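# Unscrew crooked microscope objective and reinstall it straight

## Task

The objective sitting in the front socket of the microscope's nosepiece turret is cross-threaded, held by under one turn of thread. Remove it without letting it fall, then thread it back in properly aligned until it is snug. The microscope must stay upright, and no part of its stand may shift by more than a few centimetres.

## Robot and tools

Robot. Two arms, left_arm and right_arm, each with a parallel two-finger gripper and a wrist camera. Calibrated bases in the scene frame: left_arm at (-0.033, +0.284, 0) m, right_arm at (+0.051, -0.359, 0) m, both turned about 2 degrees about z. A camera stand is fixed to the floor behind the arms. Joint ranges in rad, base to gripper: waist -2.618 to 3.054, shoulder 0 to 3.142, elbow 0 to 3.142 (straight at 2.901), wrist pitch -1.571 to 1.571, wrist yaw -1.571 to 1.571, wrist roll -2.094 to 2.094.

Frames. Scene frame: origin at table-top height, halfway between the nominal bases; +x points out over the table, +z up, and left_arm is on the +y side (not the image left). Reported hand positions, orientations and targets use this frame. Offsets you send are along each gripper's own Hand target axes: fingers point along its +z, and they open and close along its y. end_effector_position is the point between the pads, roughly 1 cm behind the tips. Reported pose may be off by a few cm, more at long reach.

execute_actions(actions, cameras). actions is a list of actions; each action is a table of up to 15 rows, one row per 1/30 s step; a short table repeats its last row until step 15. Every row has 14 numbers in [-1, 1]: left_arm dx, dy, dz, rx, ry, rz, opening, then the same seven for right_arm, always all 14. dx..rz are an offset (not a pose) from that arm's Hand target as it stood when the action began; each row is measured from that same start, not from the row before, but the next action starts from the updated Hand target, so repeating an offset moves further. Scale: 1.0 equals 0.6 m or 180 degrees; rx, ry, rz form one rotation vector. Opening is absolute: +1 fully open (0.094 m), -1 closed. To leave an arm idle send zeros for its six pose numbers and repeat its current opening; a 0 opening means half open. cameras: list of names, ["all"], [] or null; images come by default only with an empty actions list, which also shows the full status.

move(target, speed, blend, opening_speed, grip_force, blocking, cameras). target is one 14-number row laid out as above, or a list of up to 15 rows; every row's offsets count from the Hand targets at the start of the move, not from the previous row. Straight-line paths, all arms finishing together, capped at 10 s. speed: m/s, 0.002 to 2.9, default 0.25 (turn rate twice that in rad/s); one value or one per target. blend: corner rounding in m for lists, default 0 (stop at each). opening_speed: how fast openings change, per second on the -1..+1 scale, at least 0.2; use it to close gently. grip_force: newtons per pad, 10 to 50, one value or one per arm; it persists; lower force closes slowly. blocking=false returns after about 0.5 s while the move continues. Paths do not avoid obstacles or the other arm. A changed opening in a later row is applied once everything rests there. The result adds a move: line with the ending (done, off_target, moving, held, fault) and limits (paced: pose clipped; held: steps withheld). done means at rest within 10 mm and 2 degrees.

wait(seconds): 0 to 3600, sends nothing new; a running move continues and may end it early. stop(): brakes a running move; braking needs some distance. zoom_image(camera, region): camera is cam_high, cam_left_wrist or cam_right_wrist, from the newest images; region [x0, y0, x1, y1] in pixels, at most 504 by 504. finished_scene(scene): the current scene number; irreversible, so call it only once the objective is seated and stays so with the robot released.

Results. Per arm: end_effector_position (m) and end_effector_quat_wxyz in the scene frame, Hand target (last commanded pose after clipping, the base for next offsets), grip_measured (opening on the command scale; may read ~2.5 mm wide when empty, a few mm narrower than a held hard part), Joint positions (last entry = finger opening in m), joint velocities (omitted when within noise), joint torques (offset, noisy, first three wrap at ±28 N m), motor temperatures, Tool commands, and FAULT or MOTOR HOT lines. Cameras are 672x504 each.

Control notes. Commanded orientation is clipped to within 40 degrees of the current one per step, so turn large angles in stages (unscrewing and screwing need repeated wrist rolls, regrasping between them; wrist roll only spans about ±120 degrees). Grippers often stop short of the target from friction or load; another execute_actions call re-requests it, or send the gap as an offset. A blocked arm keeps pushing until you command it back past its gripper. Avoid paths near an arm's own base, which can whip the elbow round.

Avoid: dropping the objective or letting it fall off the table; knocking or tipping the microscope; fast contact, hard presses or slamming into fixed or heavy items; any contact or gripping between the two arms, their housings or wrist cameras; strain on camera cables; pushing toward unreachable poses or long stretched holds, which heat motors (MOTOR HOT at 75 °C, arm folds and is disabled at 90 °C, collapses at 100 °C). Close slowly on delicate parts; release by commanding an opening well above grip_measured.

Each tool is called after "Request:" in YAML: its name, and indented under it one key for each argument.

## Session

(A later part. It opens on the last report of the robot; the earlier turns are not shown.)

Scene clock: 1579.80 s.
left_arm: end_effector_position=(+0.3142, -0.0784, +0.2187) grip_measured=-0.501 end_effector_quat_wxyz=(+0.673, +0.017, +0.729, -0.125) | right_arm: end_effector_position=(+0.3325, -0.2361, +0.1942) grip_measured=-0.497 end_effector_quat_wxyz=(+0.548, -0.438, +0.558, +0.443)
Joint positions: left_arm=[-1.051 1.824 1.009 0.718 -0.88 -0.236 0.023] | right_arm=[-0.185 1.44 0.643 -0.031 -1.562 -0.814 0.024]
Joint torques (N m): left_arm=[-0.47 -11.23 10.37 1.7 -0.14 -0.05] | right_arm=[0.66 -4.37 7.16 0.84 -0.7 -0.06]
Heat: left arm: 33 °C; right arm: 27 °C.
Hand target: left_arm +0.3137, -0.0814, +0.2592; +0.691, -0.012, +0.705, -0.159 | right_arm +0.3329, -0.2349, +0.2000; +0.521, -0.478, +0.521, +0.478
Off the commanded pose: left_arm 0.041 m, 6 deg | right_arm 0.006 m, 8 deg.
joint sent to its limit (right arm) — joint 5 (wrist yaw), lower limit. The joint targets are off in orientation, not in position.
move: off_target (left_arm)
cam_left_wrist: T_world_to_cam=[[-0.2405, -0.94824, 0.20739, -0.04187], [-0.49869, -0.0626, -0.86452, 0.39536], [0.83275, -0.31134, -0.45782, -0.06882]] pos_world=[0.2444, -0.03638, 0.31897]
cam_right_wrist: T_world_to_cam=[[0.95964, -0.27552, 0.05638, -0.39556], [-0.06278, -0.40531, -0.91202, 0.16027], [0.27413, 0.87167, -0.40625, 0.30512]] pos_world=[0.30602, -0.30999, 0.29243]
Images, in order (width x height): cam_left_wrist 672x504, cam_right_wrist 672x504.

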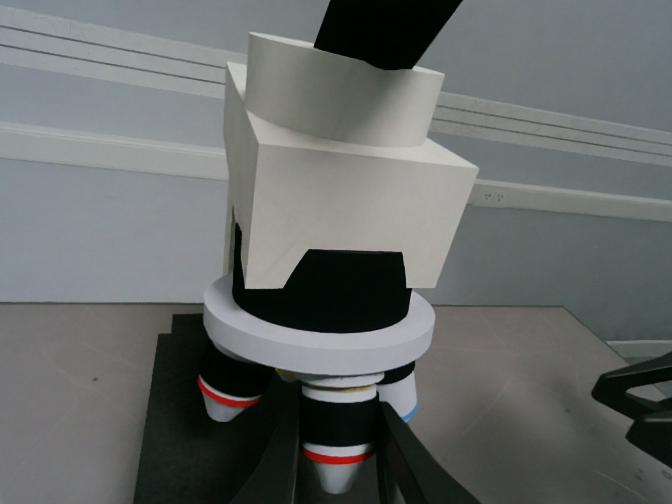

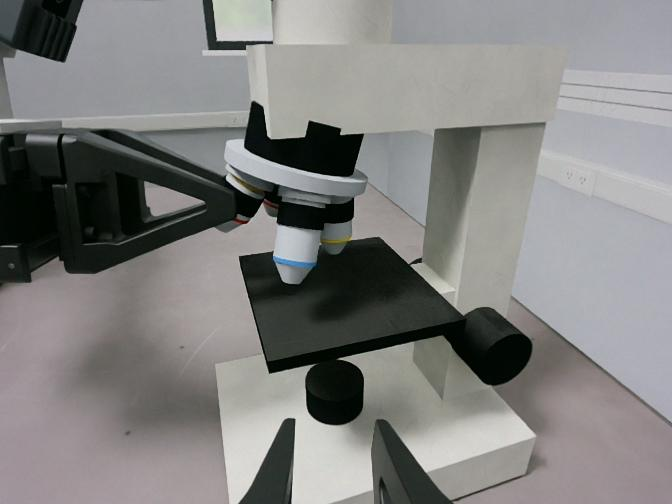

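Request:
move:
  target:
    - [0.0619,0.0101,0.0060,-0.1501,0.0020,0.0959,-0.6,0,0,0,0,0,0,-0.5]
  speed: 0.08
  cameras: ["cam_right_wrist","cam_left_wrist"]

Request:
zoom_image:
  camera: "cam_right_wrist"
  region: [215, 155, 285, 215]

Request:
zoom_image:
  camera: "cam_left_wrist"
  region: [280, 350, 400, 410]

Scene clock: 1610.50 s.
left_arm: end_effector_position=(+0.3171, -0.0791, +0.2170) grip_measured=-0.502 end_effector_quat_wxyz=(+0.680, -0.055, +0.721, +0.121) | right_arm: end_effector_position=(+0.3325, -0.2361, +0.1942) grip_measured=-0.497 end_effector_quat_wxyz=(+0.548, -0.438, +0.558, +0.443)
Joint positions: left_arm=[-1.128 2.075 1.408 0.375 -1.413 -0.188 0.023] | right_arm=[-0.185 1.44 0.643 -0.031 -1.562 -0.814 0.024]
Joint torques (N m): left_arm=[-0.55 -8.75 10.02 1.21 -0.3 -0.13] | right_arm=[0.65 -4.31 7.2 0.84 -0.7 -0.06]
Heat: left arm: 34 °C; right arm: 27 °C.
Hand target: left_arm +0.3168, -0.0851, +0.2216; +0.682, -0.067, +0.719, +0.115 | right_arm +0.3329, -0.2349, +0.2000; +0.521, -0.478, +0.521, +0.478
Off the commanded pose: left_arm 0.008 m, 2 deg | right_arm 0.006 m, 8 deg.
joint sent to its limit (right arm) — joint 5 (wrist yaw), lower limit. The joint targets are off in orientation, not in position.
move: done
cam_left_wrist: T_world_to_cam=[[0.19493, -0.97944, -0.05193, -0.12566], [-0.46432, -0.04551, -0.8845, 0.39008], [0.86395, 0.19653, -0.46364, -0.04058]] pos_world=[0.24067, -0.09735, 0.31969]
cam_right_wrist: T_world_to_cam=[[0.95964, -0.27552, 0.05638, -0.39556], [-0.06278, -0.40531, -0.91202, 0.16027], [0.27413, 0.87167, -0.40625, 0.30512]] pos_world=[0.30602, -0.30999, 0.29243]
Images, in order (width x height): cam_left_wrist 672x504, cam_right_wrist 672x504.

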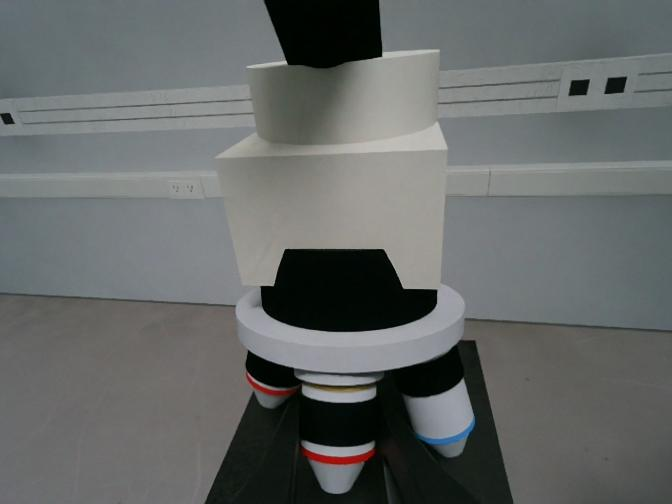

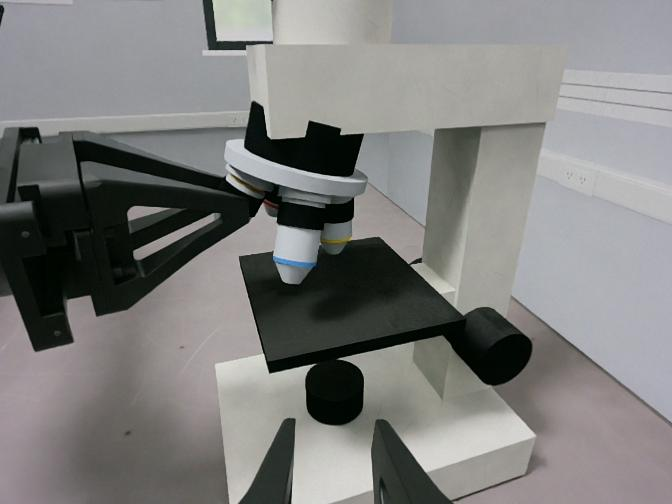

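Scaled by 7.200 from the camera's image (finer frame: 960x720).

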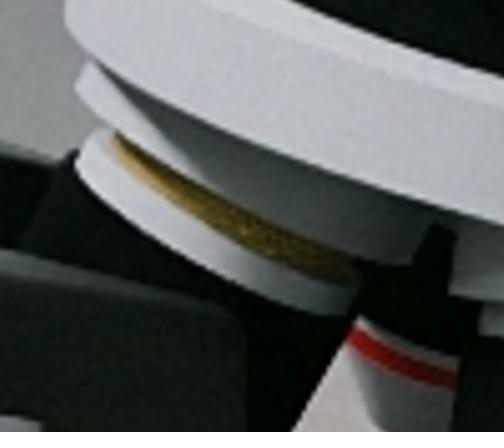

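Scaled by 4.200 from the camera's image (finer frame: 960x720).

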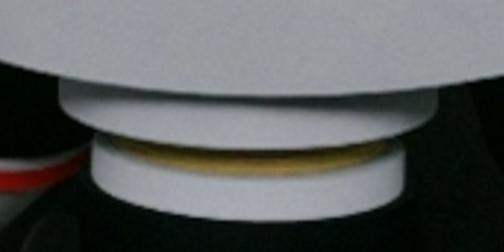

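Request:
move:
  target:
    - [0.0202,-0.0002,-0.0040,0,0,0,-0.6,0,0,0,0,0,0,-0.5]
  speed: 0.04
  cameras: ["cam_right_wrist","cam_left_wrist"]

Request:
zoom_image:
  camera: "cam_right_wrist"
  region: [215, 155, 285, 215]

Request:
zoom_image:
  camera: "cam_left_wrist"
  region: [280, 350, 400, 410]

Scene clock: 1621.10 s.
left_arm: end_effector_position=(+0.3154, -0.0818, +0.2120) grip_measured=-0.502 end_effector_quat_wxyz=(+0.681, -0.060, +0.721, +0.114) | right_arm: end_effector_position=(+0.3325, -0.2361, +0.1942) grip_measured=-0.497 end_effector_quat_wxyz=(+0.548, -0.438, +0.558, +0.443)
Joint positions: left_arm=[-1.134 2.086 1.408 0.375 -1.415 -0.217 0.023] | right_arm=[-0.185 1.44 0.643 -0.031 -1.562 -0.814 0.024]
Joint torques (N m): left_arm=[-0.57 -8.59 8.21 1.24 -0.33 -0.15] | right_arm=[0.66 -4.37 7.16 0.84 -0.72 -0.06]
Heat: left arm: 32 °C; right arm: 27 °C.
Hand target: left_arm +0.3137, -0.0852, +0.2098; +0.682, -0.067, +0.719, +0.114 | right_arm +0.3329, -0.2349, +0.2000; +0.521, -0.478, +0.521, +0.478
Off the commanded pose: left_arm 0.004 m, 1 deg | right_arm 0.006 m, 8 deg.
joint sent to its limit (right arm) — joint 5 (wrist yaw), lower limit. The joint targets are off in orientation, not in position.
move: done
cam_left_wrist: T_world_to_cam=[[0.19295, -0.98062, -0.03409, -0.13154], [-0.46128, -0.05999, -0.88523, 0.38272], [0.86602, 0.18653, -0.46391, -0.04232]] pos_world=[0.23857, -0.09814, 0.31468]
cam_right_wrist: T_world_to_cam=[[0.95964, -0.27552, 0.05638, -0.39556], [-0.06278, -0.40531, -0.91202, 0.16027], [0.27413, 0.87167, -0.40625, 0.30512]] pos_world=[0.30602, -0.30999, 0.29243]
Images, in order (width x height): cam_left_wrist 672x504, cam_right_wrist 672x504.

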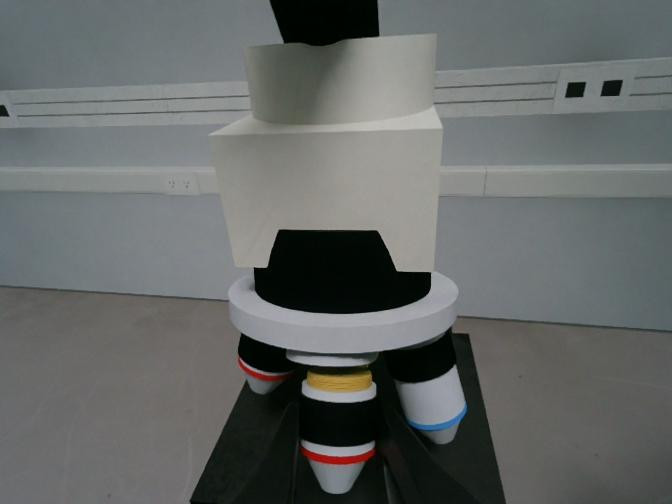

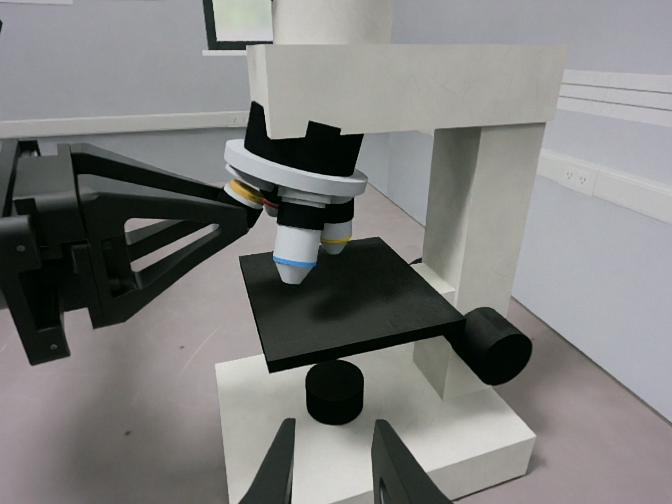

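Scaled by 7.200 from the camera's image (finer frame: 960x720).

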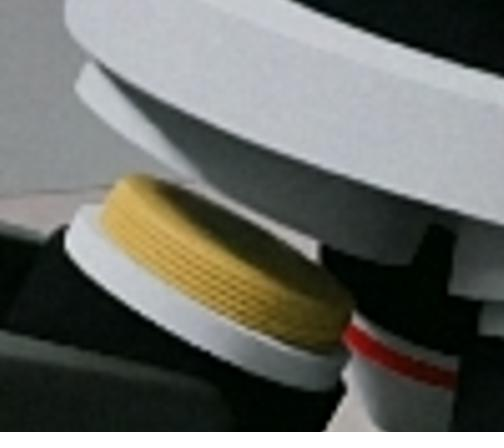

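Scaled by 4.200 from the camera's image (finer frame: 960x720).

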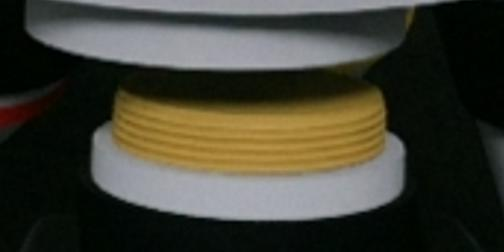

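Request:
move:
  target:
    - [0.0078,0.0046,-0.0190,0,0,0,-0.6,0,0,0,0,0,0,-0.5]
    - [-0.0060,0.0282,-0.0165,0.1513,0.0095,-0.0730,-0.6,0,0,0,0,0,0,-0.5]
    - [-0.0239,0.0198,-0.0025,0.1513,0.0095,-0.0730,-0.6,0,0,0,0,0,0,-0.5]
    - [-0.0579,0.0111,-0.0045,0.1502,-0.0026,-0.0959,-0.6,0,0,0,0,0,0,-0.5]
  speed: [0.1, 0.2, 0.08, 0.05]
  cameras: ["cam_right_wrist","cam_left_wrist"]

Request:
zoom_image:
  camera: "cam_right_wrist"
  region: [215, 155, 285, 215]

Request:
zoom_image:
  camera: "cam_left_wrist"
  region: [280, 340, 400, 410]

Scene clock: 1673.47 s.
left_arm: end_effector_position=(+0.3106, -0.0785, +0.2204) grip_measured=-0.502 end_effector_quat_wxyz=(+0.679, +0.008, +0.721, -0.139) | right_arm: end_effector_position=(+0.3325, -0.2361, +0.1942) grip_measured=-0.497 end_effector_quat_wxyz=(+0.548, -0.438, +0.558, +0.443)
Joint positions: left_arm=[-1.059 1.826 0.987 0.778 -0.882 -0.238 0.023] | right_arm=[-0.185 1.44 0.643 -0.031 -1.562 -0.814 0.024]
Joint torques (N m): left_arm=[-0.25 -9.01 9.61 1.7 -0.17 0] | right_arm=[0.64 -4.33 7.17 0.83 -0.72 -0.06]
Heat: left arm: 30 °C; right arm: 27 °C.
Hand target: left_arm +0.3116, -0.0815, +0.2449; +0.691, -0.012, +0.705, -0.159 | right_arm +0.3329, -0.2349, +0.2000; +0.521, -0.478, +0.521, +0.478
Off the commanded pose: left_arm 0.025 m, 4 deg | right_arm 0.006 m, 8 deg.
joint sent to its limit (right arm) — joint 5 (wrist yaw), lower limit. The joint targets are off in orientation, not in position.
move: off_target (left_arm)
cam_left_wrist: T_world_to_cam=[[-0.24917, -0.93942, 0.23539, -0.04589], [-0.48463, -0.08948, -0.87013, 0.38982], [0.83848, -0.33089, -0.43298, -0.07383]] pos_world=[0.23939, -0.03266, 0.31802]
cam_right_wrist: T_world_to_cam=[[0.95964, -0.27552, 0.05638, -0.39556], [-0.06278, -0.40531, -0.91202, 0.16027], [0.27413, 0.87167, -0.40625, 0.30512]] pos_world=[0.30602, -0.30999, 0.29243]
Images, in order (width x height): cam_left_wrist 672x504, cam_right_wrist 672x504.

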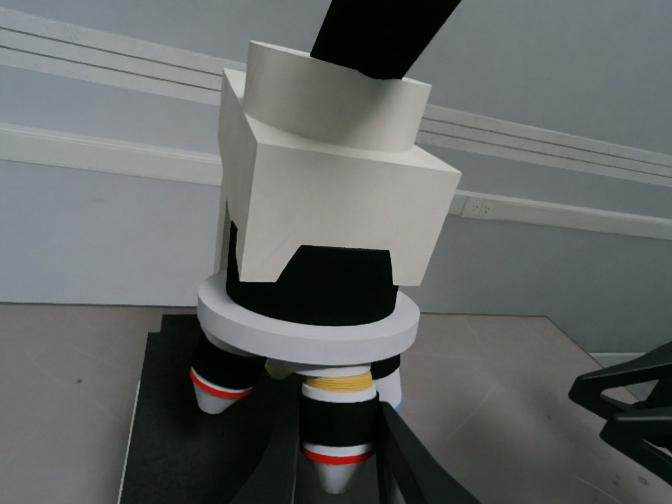

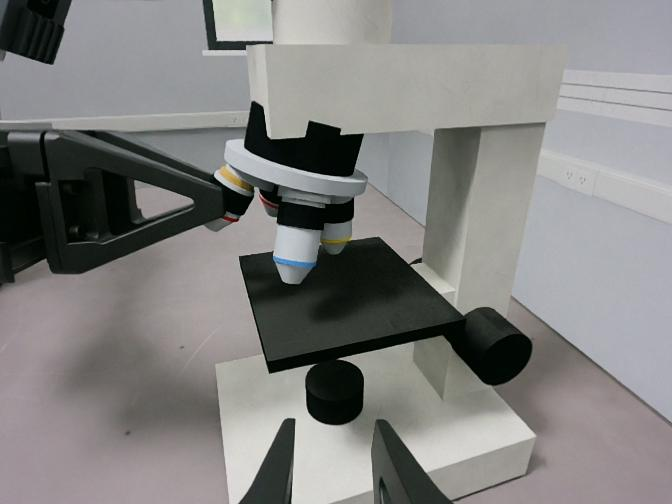

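Scaled by 7.200 from the camera's image (finer frame: 960x720).

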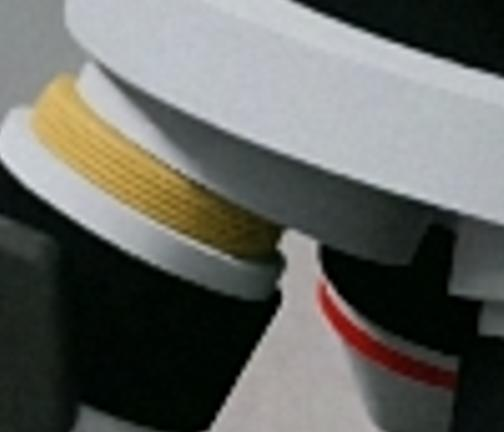

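Scaled by 4.200 from the camera's image (finer frame: 960x720).

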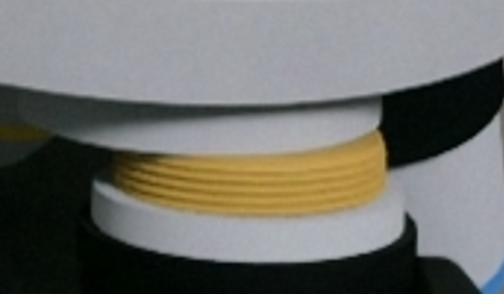

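Request:
move:
  target:
    - [-0.0010,0.0030,0.0070,-0.0014,0.0070,0.0088,-0.6,0,0,0,0,0,0,-0.5]
  speed: 0.04
  cameras: ["cam_right_wrist","cam_left_wrist"]

Request:
zoom_image:
  camera: "cam_right_wrist"
  region: [215, 155, 285, 215]

Request:
zoom_image:
  camera: "cam_left_wrist"
  region: [280, 340, 400, 410]

Scene clock: 1685.43 s.
left_arm: end_effector_position=(+0.3116, -0.0804, +0.2197) grip_measured=-0.502 end_effector_quat_wxyz=(+0.675, +0.015, +0.726, -0.131) | right_arm: end_effector_position=(+0.3325, -0.2361, +0.1942) grip_measured=-0.497 end_effector_quat_wxyz=(+0.548, -0.438, +0.558, +0.443)
Joint positions: left_arm=[-1.059 1.826 1.004 0.736 -0.882 -0.238 0.023] | right_arm=[-0.185 1.44 0.643 -0.031 -1.562 -0.814 0.024]
Joint torques (N m): left_arm=[0.77 -9.81 9.69 1.52 -0.05 0.02] | right_arm=[0.66 -4.34 7.17 0.82 -0.71 -0.05]
Heat: left arm: 31 °C; right arm: 27 °C.
Hand target: left_arm +0.3161, -0.0805, +0.2452; +0.686, -0.002, +0.713, -0.148 | right_arm +0.3329, -0.2349, +0.2000; +0.521, -0.478, +0.521, +0.478
Off the commanded pose: left_arm 0.026 m, 3 deg | right_arm 0.006 m, 8 deg.
joint sent to its limit (right arm) — joint 5 (wrist yaw), lower limit. The joint targets are off in orientation, not in position.
move: off_target (left_arm)
cam_left_wrist: T_world_to_cam=[[-0.24703, -0.94417, 0.21798, -0.04463], [-0.49422, -0.07073, -0.86645, 0.39315], [0.8335, -0.32177, -0.44916, -0.06973]] pos_world=[0.2414, -0.03677, 0.31905]
cam_right_wrist: T_world_to_cam=[[0.95964, -0.27552, 0.05638, -0.39556], [-0.06278, -0.40531, -0.91202, 0.16027], [0.27413, 0.87167, -0.40625, 0.30512]] pos_world=[0.30602, -0.30999, 0.29243]
Images, in order (width x height): cam_left_wrist 672x504, cam_right_wrist 672x504.

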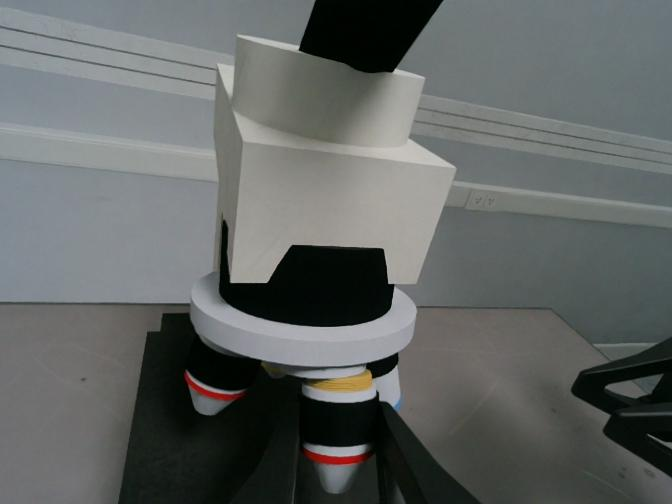

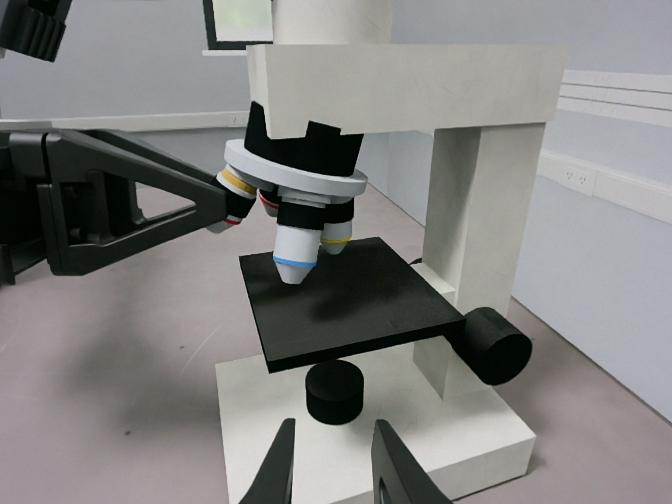

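Scaled by 7.200 from the camera's image (finer frame: 960x720).

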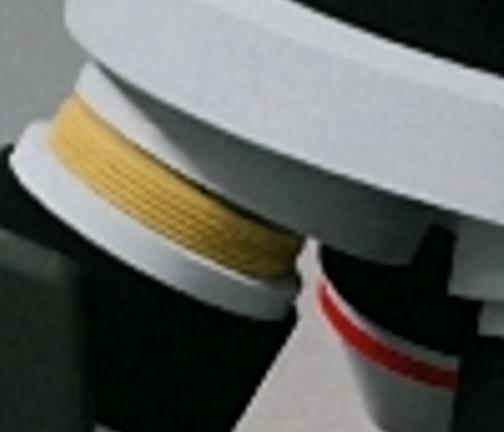

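Scaled by 4.200 from the camera's image (finer frame: 960x720).

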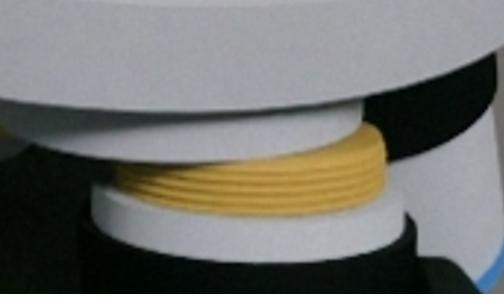

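Request:
move:
  target:
    - [0.0133,-0.0020,-0.0187,0,0,0,-0.6,0,0,0,0,0,0,-0.5]
    - [0.0160,0.0140,-0.0150,0.2142,0.0180,-0.1200,-0.6,0,0,0,0,0,0,-0.5]
  speed: [0.08, 0.15]
  cameras: ["cam_right_wrist","cam_left_wrist"]

Scene clock: 1711.27 s.
left_arm: end_effector_position=(+0.3077, -0.0755, +0.2230) grip_measured=-0.502 end_effector_quat_wxyz=(+0.573, +0.096, +0.652, -0.487) | right_arm: end_effector_position=(+0.3325, -0.2361, +0.1942) grip_measured=-0.497 end_effector_quat_wxyz=(+0.548, -0.438, +0.558, +0.443)
Joint positions: left_arm=[-0.755 1.789 0.717 1.204 0.057 -0.566 0.023] | right_arm=[-0.185 1.44 0.643 -0.031 -1.562 -0.814 0.024]
Joint torques (N m): left_arm=[0.7 -6.22 5.83 2.26 0.07 0.03] | right_arm=[0.68 -4.34 7.21 0.84 -0.71 -0.07]
Heat: left arm: 32 °C; right arm: 27 °C.
Hand target: left_arm +0.3084, -0.0725, +0.2342; +0.589, +0.096, +0.630, -0.497 | right_arm +0.3329, -0.2349, +0.2000; +0.521, -0.478, +0.521, +0.478
Off the commanded pose: left_arm 0.012 m, 3 deg | right_arm 0.006 m, 8 deg.
joint sent to its limit (right arm) — joint 5 (wrist yaw), lower limit. The joint targets are off in orientation, not in position.
move: off_target (left_arm)
cam_left_wrist: T_world_to_cam=[[-0.70242, -0.44557, 0.55504, 0.06102], [-0.58214, -0.08906, -0.8082, 0.40717], [0.40954, -0.89081, -0.19682, -0.03217]] pos_world=[0.29307, 0.03479, 0.28887]
cam_right_wrist: T_world_to_cam=[[0.95964, -0.27552, 0.05638, -0.39556], [-0.06278, -0.40531, -0.91202, 0.16027], [0.27413, 0.87167, -0.40625, 0.30512]] pos_world=[0.30602, -0.30999, 0.29243]
Images, in order (width x height): cam_left_wrist 672x504, cam_right_wrist 672x504.

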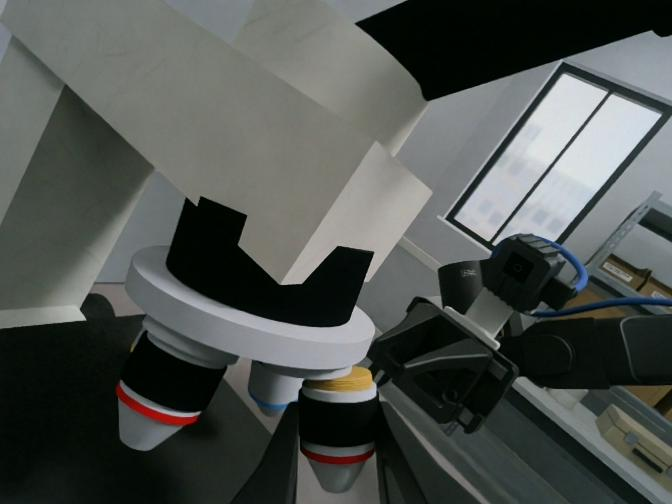

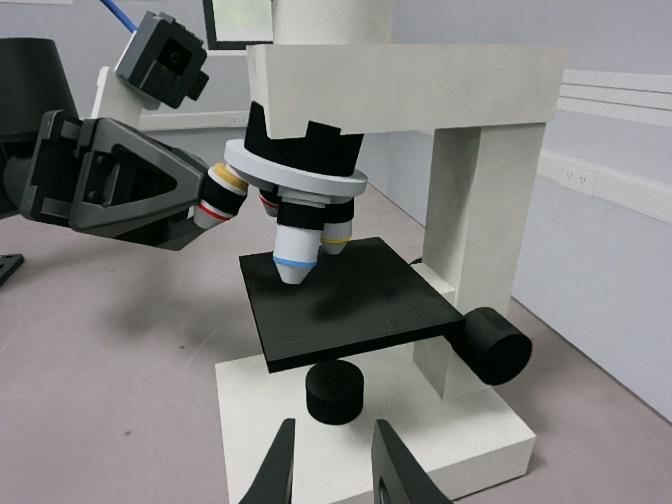

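Request:
move:
  target:
    - [0.0392,0.0294,-0.0131,0.0086,-0.0038,0.0168,-0.6,0,0,0,0,0,0,-0.5]
  speed: 0.08
  cameras: ["cam_right_wrist","cam_left_wrist"]

Request:
zoom_image:
  camera: "cam_right_wrist"
  region: [205, 155, 285, 235]

Request:
zoom_image:
  camera: "cam_left_wrist"
  region: [280, 300, 430, 420]

Scene clock: 1730.70 s.
left_arm: end_effector_position=(+0.3094, -0.0714, +0.2004) grip_measured=-0.502 end_effector_quat_wxyz=(+0.593, +0.113, +0.631, -0.487) | right_arm: end_effector_position=(+0.3325, -0.2361, +0.1942) grip_measured=-0.497 end_effector_quat_wxyz=(+0.548, -0.438, +0.558, +0.443)
Joint positions: left_arm=[-0.735 1.917 0.684 1.412 0.09 -0.526 0.023] | right_arm=[-0.185 1.44 0.643 -0.031 -1.562 -0.814 0.024]
Joint torques (N m): left_arm=[0.58 -6.09 4.81 2.12 0.08 0.12] | right_arm=[0.69 -4.34 7.17 0.84 -0.71 -0.06]
Heat: left arm: 37 °C; right arm: 27 °C.
Hand target: left_arm +0.3090, -0.0690, +0.2040; +0.604, +0.118, +0.617, -0.490 | right_arm +0.3329, -0.2349, +0.2000; +0.521, -0.478, +0.521, +0.478
Off the commanded pose: left_arm 0.004 m, 2 deg | right_arm 0.006 m, 8 deg.
joint sent to its limit (right arm) — joint 5 (wrist yaw), lower limit. The joint targets are off in orientation, not in position.
move: done
cam_left_wrist: T_world_to_cam=[[-0.74067, -0.43923, 0.50842, 0.09816], [-0.52728, -0.08899, -0.84502, 0.38067], [0.4164, -0.89396, -0.16569, -0.04239]] pos_world=[0.29107, 0.03909, 0.26475]
cam_right_wrist: T_world_to_cam=[[0.95964, -0.27552, 0.05638, -0.39556], [-0.06278, -0.40531, -0.91202, 0.16027], [0.27413, 0.87167, -0.40625, 0.30512]] pos_world=[0.30602, -0.30999, 0.29243]
Images, in order (width x height): cam_left_wrist 672x504, cam_right_wrist 672x504.

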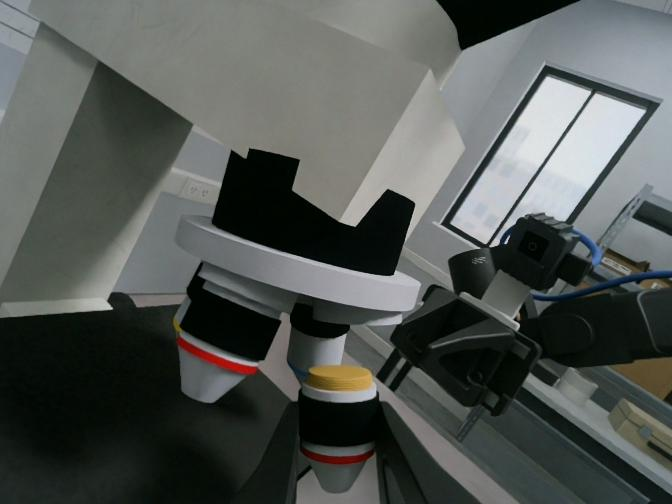

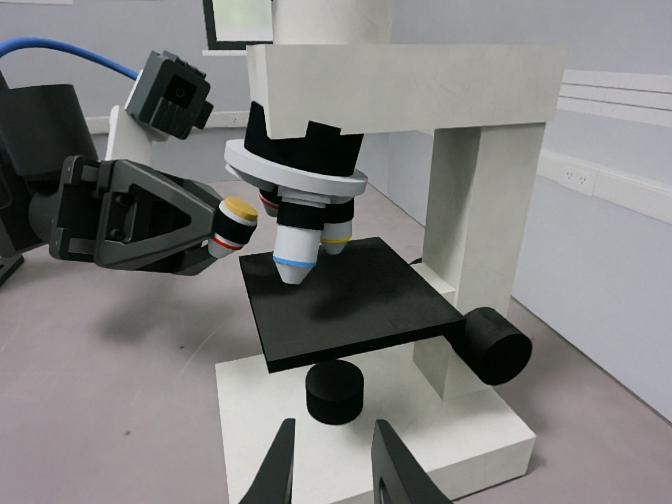

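Scaled by 6.300 from the camera's image (finer frame: 960x720).

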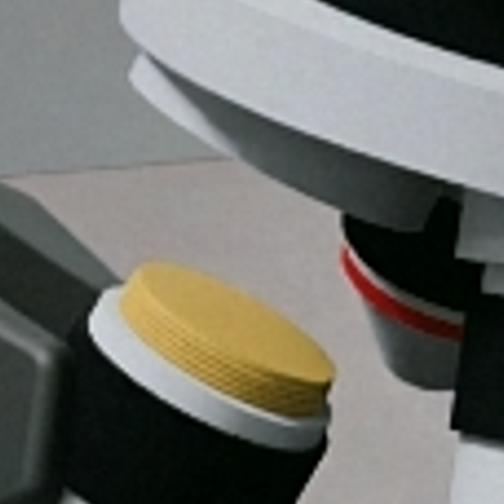

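Scaled by 3.360 from the camera's image (finer frame: 960x720).

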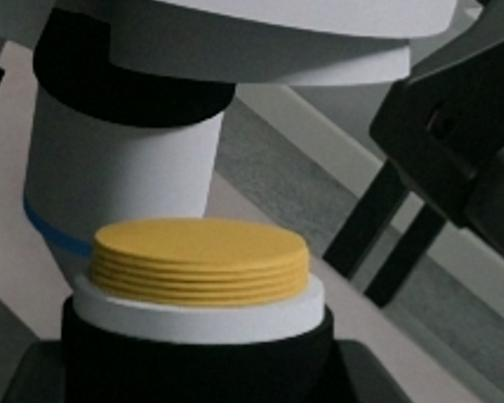

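Request:
move:
  target:
    - [-0.0368,-0.0196,0.0125,0.0042,-0.0102,0.0040,-0.6,0,0,0,0,0,0,-0.5]
  speed: 0.08

Scene clock: 1748.50 s.
left_arm: end_effector_position=(+0.3093, -0.0713, +0.2016) grip_measured=-0.502 end_effector_quat_wxyz=(+0.594, +0.116, +0.632, -0.483) | right_arm: end_effector_position=(+0.3325, -0.2361, +0.1942) grip_measured=-0.497 end_effector_quat_wxyz=(+0.548, -0.438, +0.558, +0.443)
Joint positions: left_arm=[-0.735 1.907 0.684 1.397 0.09 -0.516 0.023] | right_arm=[-0.185 1.44 0.643 -0.031 -1.562 -0.814 0.024]
Joint torques (N m): left_arm=[0.39 -9.66 7.28 1.82 -0.01 0.11] | right_arm=[0.62 -4.36 7.17 0.83 -0.71 -0.07]
Heat: left arm: 36 °C; right arm: 27 °C.
Hand target: left_arm +0.3104, -0.0705, +0.2300; +0.616, +0.118, +0.603, -0.492 | right_arm +0.3329, -0.2349, +0.2000; +0.521, -0.478, +0.521, +0.478
Off the commanded pose: left_arm 0.028 m, 4 deg | right_arm 0.006 m, 8 deg.
joint sent to its limit (right arm) — joint 5 (wrist yaw), lower limit. The joint targets are off in orientation, not in position.
move: off_target (left_arm)

Request:
move:
  target:
    - [-0.0165,-0.0084,0.0084,0,0,0,-0.6,0,0,0,0,0,0,-0.5]
  speed: 0.06
  cameras: ["cam_right_wrist","cam_left_wrist"]

Request:
zoom_image:
  camera: "cam_right_wrist"
  region: [215, 155, 285, 225]

Request:
zoom_image:
  camera: "cam_left_wrist"
  region: [280, 330, 420, 420]

Scene clock: 1755.33 s.
left_arm: end_effector_position=(+0.3105, -0.0725, +0.2143) grip_measured=-0.502 end_effector_quat_wxyz=(+0.595, +0.116, +0.631, -0.483) | right_arm: end_effector_position=(+0.3325, -0.2361, +0.1942) grip_measured=-0.497 end_effector_quat_wxyz=(+0.548, -0.438, +0.558, +0.443)
Joint positions: left_arm=[-0.735 1.865 0.702 1.341 0.09 -0.516 0.023] | right_arm=[-0.185 1.44 0.643 -0.031 -1.562 -0.814 0.024]
Joint torques (N m): left_arm=[0.36 -9.29 7.86 1.79 -0.01 0.12] | right_arm=[0.66 -4.4 7.17 0.84 -0.7 -0.07]
Heat: left arm: 35 °C; right arm: 27 °C.
Hand target: left_arm +0.3119, -0.0721, +0.2420; +0.616, +0.118, +0.603, -0.492 | right_arm +0.3329, -0.2349, +0.2000; +0.521, -0.478, +0.521, +0.478
Off the commanded pose: left_arm 0.028 m, 4 deg | right_arm 0.006 m, 8 deg.
joint sent to its limit (right arm) — joint 5 (wrist yaw), lower limit. The joint targets are off in orientation, not in position.
move: off_target (left_arm)
cam_left_wrist: T_world_to_cam=[[-0.74301, -0.44434, 0.5005, 0.09352], [-0.52196, -0.08337, -0.84889, 0.39246], [0.41892, -0.89197, -0.16998, -0.04113]] pos_world=[0.29157, 0.03759, 0.27936]
cam_right_wrist: T_world_to_cam=[[0.95964, -0.27552, 0.05638, -0.39556], [-0.06278, -0.40531, -0.91202, 0.16027], [0.27413, 0.87167, -0.40625, 0.30512]] pos_world=[0.30602, -0.30999, 0.29243]
Images, in order (width x height): cam_left_wrist 672x504, cam_right_wrist 672x504.

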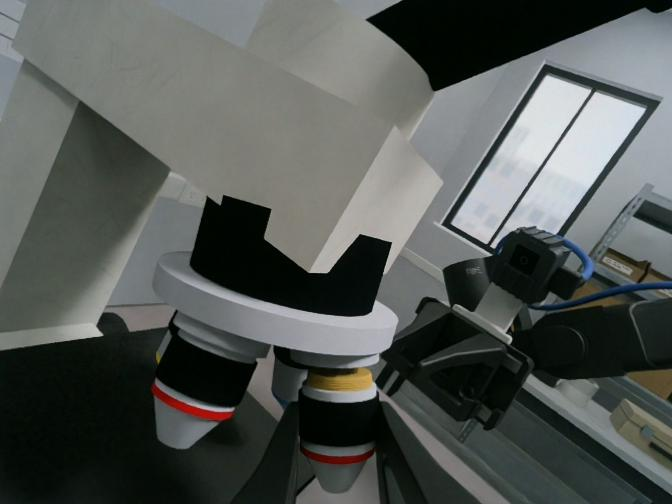

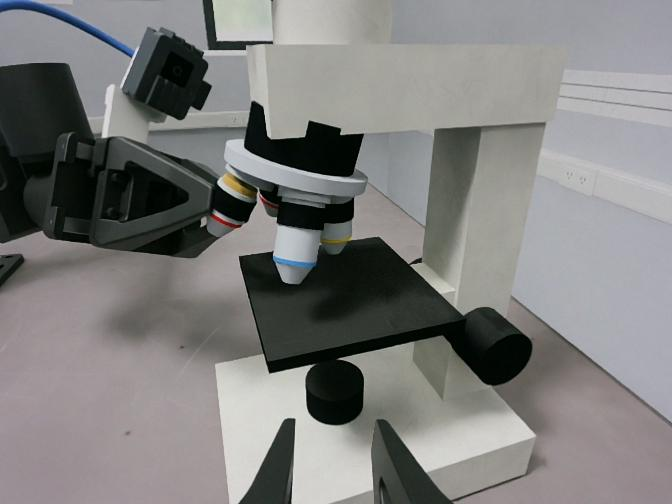

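Scaled by 7.200 from the camera's image (finer frame: 960x720).

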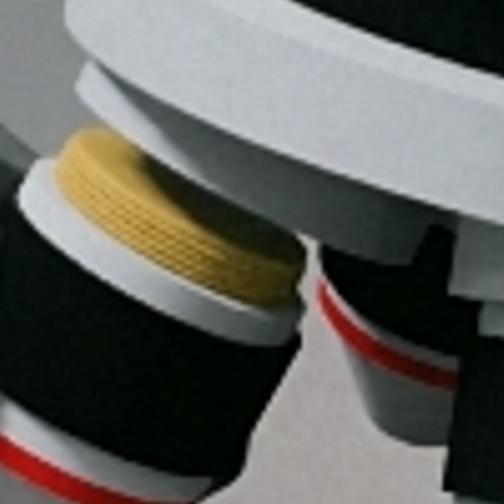

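Scaled by 3.600 from the camera's image (finer frame: 960x720).

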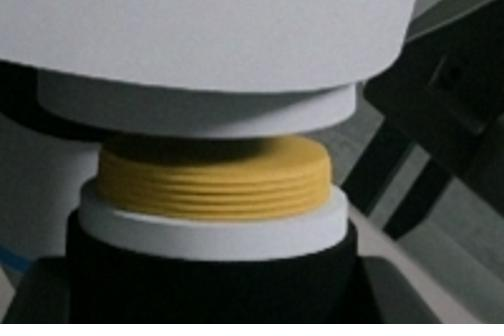

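Request:
move:
  target:
    - [-0.0071,0.0010,0.0060,0,0,0,-0.6,0,0,0,0,0,0,-0.5]
  speed: 0.04
  cameras: ["cam_right_wrist","cam_left_wrist"]

Request:
zoom_image:
  camera: "cam_right_wrist"
  region: [215, 155, 285, 225]

Request:
zoom_image:
  camera: "cam_left_wrist"
  region: [280, 340, 420, 420]

Scene clock: 1766.13 s.
left_arm: end_effector_position=(+0.3140, -0.0735, +0.2143) grip_measured=-0.502 end_effector_quat_wxyz=(+0.594, +0.116, +0.635, -0.481) | right_arm: end_effector_position=(+0.3325, -0.2361, +0.1942) grip_measured=-0.497 end_effector_quat_wxyz=(+0.548, -0.438, +0.558, +0.443)
Joint positions: left_arm=[-0.732 1.865 0.716 1.318 0.09 -0.516 0.023] | right_arm=[-0.185 1.44 0.643 -0.031 -1.562 -0.814 0.024]
Joint torques (N m): left_arm=[0.65 -9.87 8.06 1.77 0.06 0.11] | right_arm=[0.65 -4.36 7.19 0.83 -0.71 -0.06]
Heat: left arm: 35 °C; right arm: 27 °C.
Hand target: left_arm +0.3155, -0.0725, +0.2461; +0.616, +0.118, +0.604, -0.492 | right_arm +0.3329, -0.2349, +0.2000; +0.521, -0.478, +0.521, +0.478
Off the commanded pose: left_arm 0.032 m, 5 deg | right_arm 0.006 m, 8 deg.
joint sent to its limit (right arm) — joint 5 (wrist yaw), lower limit. The joint targets are off in orientation, not in position.
move: off_target (left_arm)
cam_left_wrist: T_world_to_cam=[[-0.7383, -0.44997, 0.50243, 0.09337], [-0.52702, -0.08, -0.84608, 0.39535], [0.42091, -0.88945, -0.17808, -0.04222]] pos_world=[0.29506, 0.03609, 0.28007]
cam_right_wrist: T_world_to_cam=[[0.95964, -0.27552, 0.05638, -0.39556], [-0.06278, -0.40531, -0.91202, 0.16027], [0.27413, 0.87167, -0.40625, 0.30512]] pos_world=[0.30602, -0.30999, 0.29243]
Images, in order (width x height): cam_left_wrist 672x504, cam_right_wrist 672x504.

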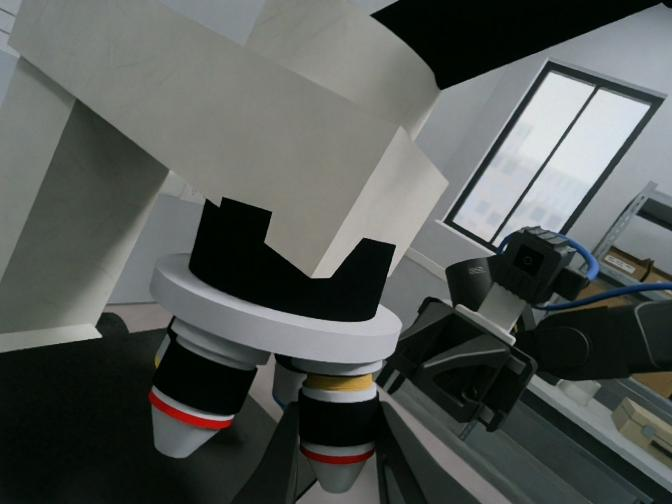

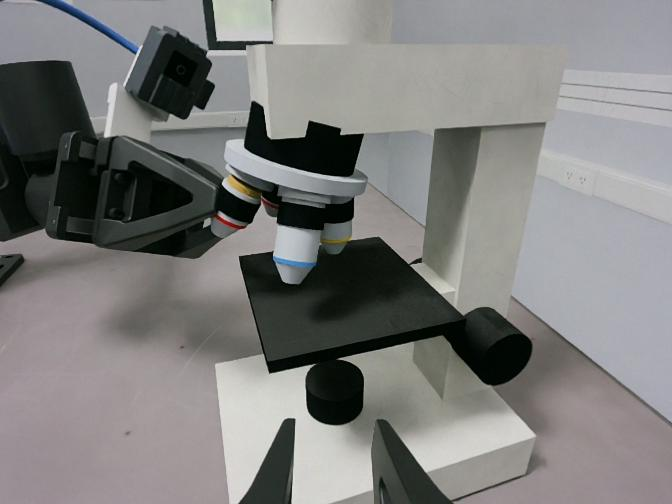

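Scaled by 7.200 from the camera's image (finer frame: 960x720).

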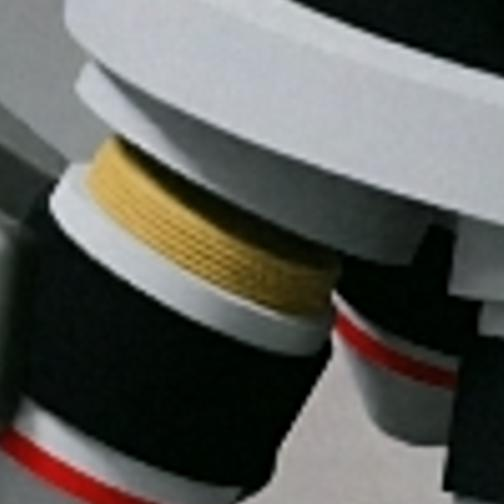

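Scaled by 3.600 from the camera's image (finer frame: 960x720).

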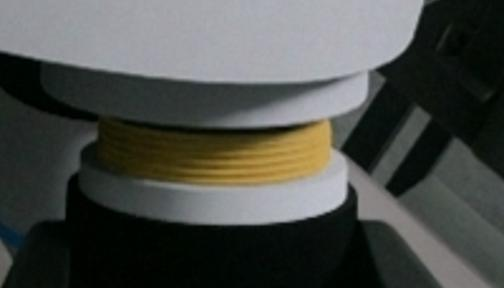

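Request:
move:
  target:
    - [-0.0058,0.0008,0.0016,0,0,0,-0.6,0,0,0,0,0,0,-0.5]
  speed: 0.04
  cameras: ["cam_right_wrist","cam_left_wrist"]

Request:
zoom_image:
  camera: "cam_right_wrist"
  region: [215, 155, 285, 215]

Request:
zoom_image:
  camera: "cam_left_wrist"
  region: [280, 350, 400, 410]

Scene clock: 1774.37 s.
left_arm: end_effector_position=(+0.3152, -0.0723, +0.2169) grip_measured=-0.502 end_effector_quat_wxyz=(+0.593, +0.116, +0.635, -0.480) | right_arm: end_effector_position=(+0.3325, -0.2361, +0.1942) grip_measured=-0.497 end_effector_quat_wxyz=(+0.548, -0.438, +0.558, +0.443)
Joint positions: left_arm=[-0.726 1.854 0.719 1.302 0.096 -0.516 0.023] | right_arm=[-0.185 1.44 0.643 -0.031 -1.562 -0.814 0.024]
Joint torques (N m): left_arm=[0.69 -9.63 8.38 1.82 0.05 0.07] | right_arm=[0.68 -4.36 7.17 0.83 -0.71 -0.06]
Heat: left arm: 35 °C; right arm: 27 °C.
Hand target: left_arm +0.3172, -0.0713, +0.2492; +0.616, +0.118, +0.603, -0.492 | right_arm +0.3329, -0.2349, +0.2000; +0.521, -0.478, +0.521, +0.478
Off the commanded pose: left_arm 0.032 m, 5 deg | right_arm 0.006 m, 8 deg.
joint sent to its limit (right arm) — joint 5 (wrist yaw), lower limit. The joint targets are off in orientation, not in position.
move: off_target (left_arm)
cam_left_wrist: T_world_to_cam=[[-0.73844, -0.45038, 0.50186, 0.09359], [-0.52732, -0.07817, -0.84606, 0.3986], [0.42029, -0.88941, -0.17977, -0.04061]] pos_world=[0.29636, 0.03719, 0.28297]
cam_right_wrist: T_world_to_cam=[[0.95964, -0.27552, 0.05638, -0.39556], [-0.06278, -0.40531, -0.91202, 0.16027], [0.27413, 0.87167, -0.40625, 0.30512]] pos_world=[0.30602, -0.30999, 0.29243]
Images, in order (width x height): cam_left_wrist 672x504, cam_right_wrist 672x504.

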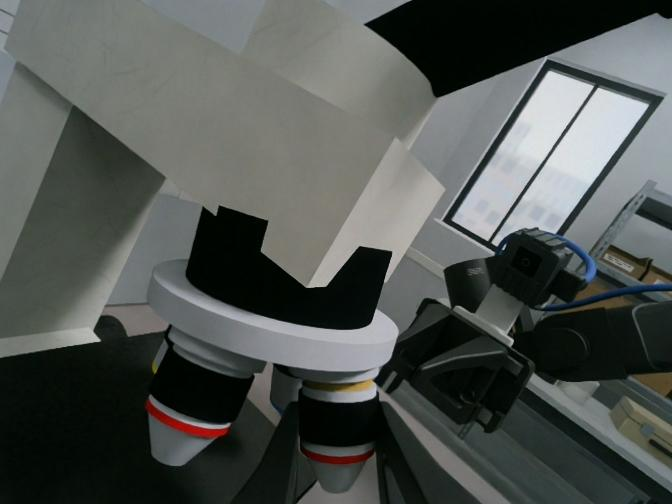

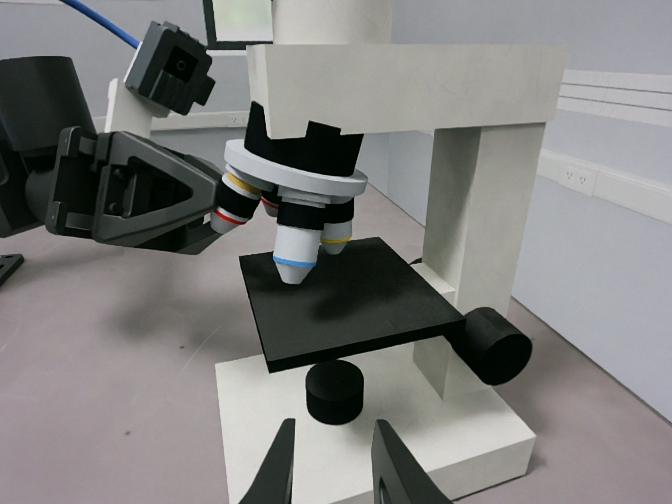

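Scaled by 7.200 from the camera's image (finer frame: 960x720).

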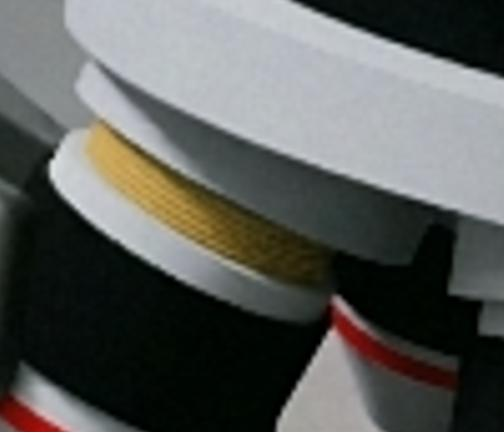

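Scaled by 4.200 from the camera's image (finer frame: 960x720).

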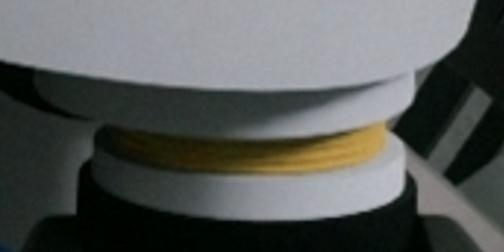

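Request:
move:
  target:
    - [-0.0063,0.0025,0.0029,0,0,0,-0.6,0,0,0,0,0,0,-0.5]
  speed: 0.04
  cameras: ["cam_right_wrist","cam_left_wrist"]

Request:
zoom_image:
  camera: "cam_right_wrist"
  region: [215, 155, 285, 215]

Request:
zoom_image:
  camera: "cam_left_wrist"
  region: [280, 350, 400, 410]

Scene clock: 1782.27 s.
left_arm: end_effector_position=(+0.3175, -0.0714, +0.2169) grip_measured=-0.502 end_effector_quat_wxyz=(+0.591, +0.118, +0.638, -0.479) | right_arm: end_effector_position=(+0.3325, -0.2361, +0.1942) grip_measured=-0.497 end_effector_quat_wxyz=(+0.548, -0.438, +0.558, +0.443)
Joint positions: left_arm=[-0.717 1.85 0.724 1.286 0.107 -0.516 0.023] | right_arm=[-0.185 1.44 0.643 -0.031 -1.562 -0.814 0.024]
Joint torques (N m): left_arm=[0.75 -9.84 8.69 1.85 0.03 0.04] | right_arm=[0.66 -4.34 7.17 0.84 -0.71 -0.05]
Heat: left arm: 34 °C; right arm: 27 °C.
Hand target: left_arm +0.3202, -0.0702, +0.2521; +0.616, +0.118, +0.604, -0.492 | right_arm +0.3329, -0.2349, +0.2000; +0.521, -0.478, +0.521, +0.478
Off the commanded pose: left_arm 0.035 m, 5 deg | right_arm 0.006 m, 8 deg.
joint sent to its limit (right arm) — joint 5 (wrist yaw), lower limit. The joint targets are off in orientation, not in position.
move: off_target (left_arm)
cam_left_wrist: T_world_to_cam=[[-0.73748, -0.45185, 0.50195, 0.09532], [-0.53072, -0.07191, -0.84449, 0.40106], [0.41768, -0.88919, -0.18677, -0.03837]] pos_world=[0.29917, 0.03779, 0.28368]
cam_right_wrist: T_world_to_cam=[[0.95964, -0.27552, 0.05638, -0.39556], [-0.06278, -0.40531, -0.91202, 0.16027], [0.27413, 0.87167, -0.40625, 0.30512]] pos_world=[0.30602, -0.30999, 0.29243]
Images, in order (width x height): cam_left_wrist 672x504, cam_right_wrist 672x504.

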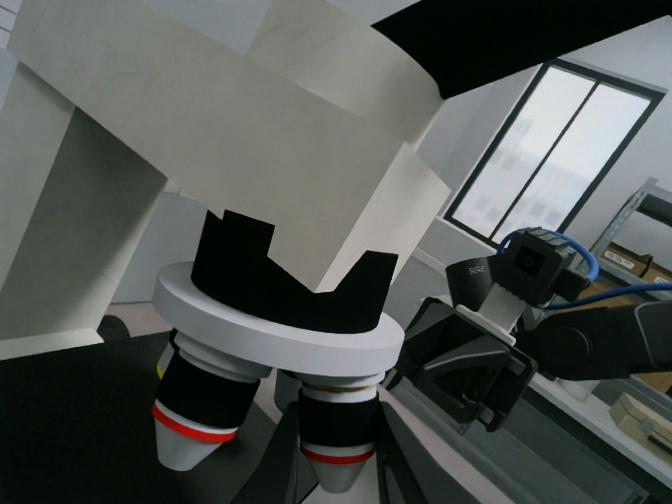

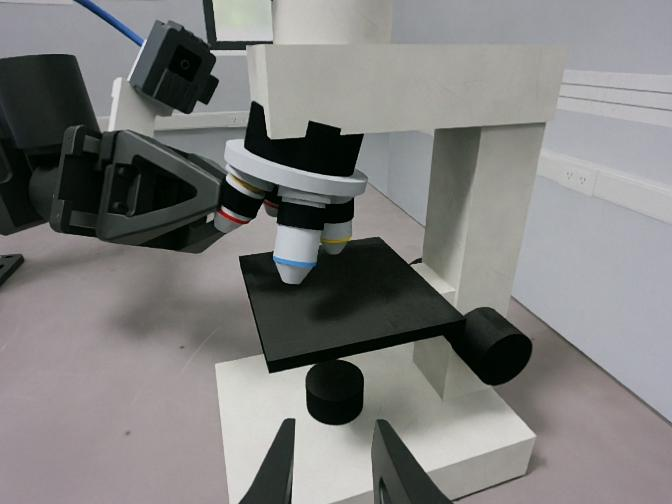

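Scaled by 7.200 from the camera's image (finer frame: 960x720).

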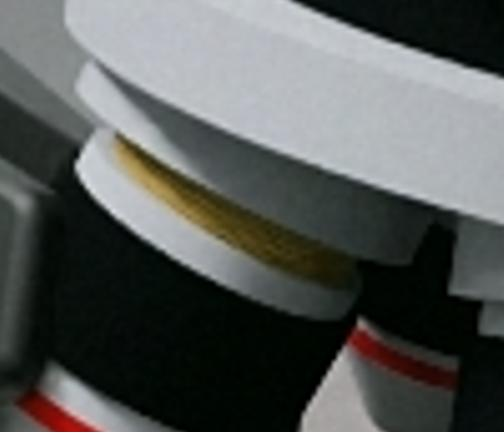

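Scaled by 4.200 from the camera's image (finer frame: 960x720).

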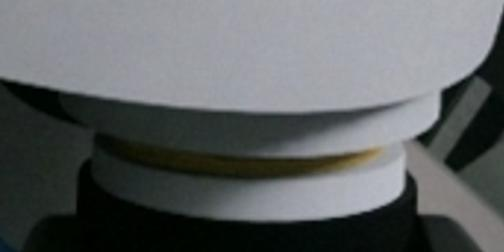

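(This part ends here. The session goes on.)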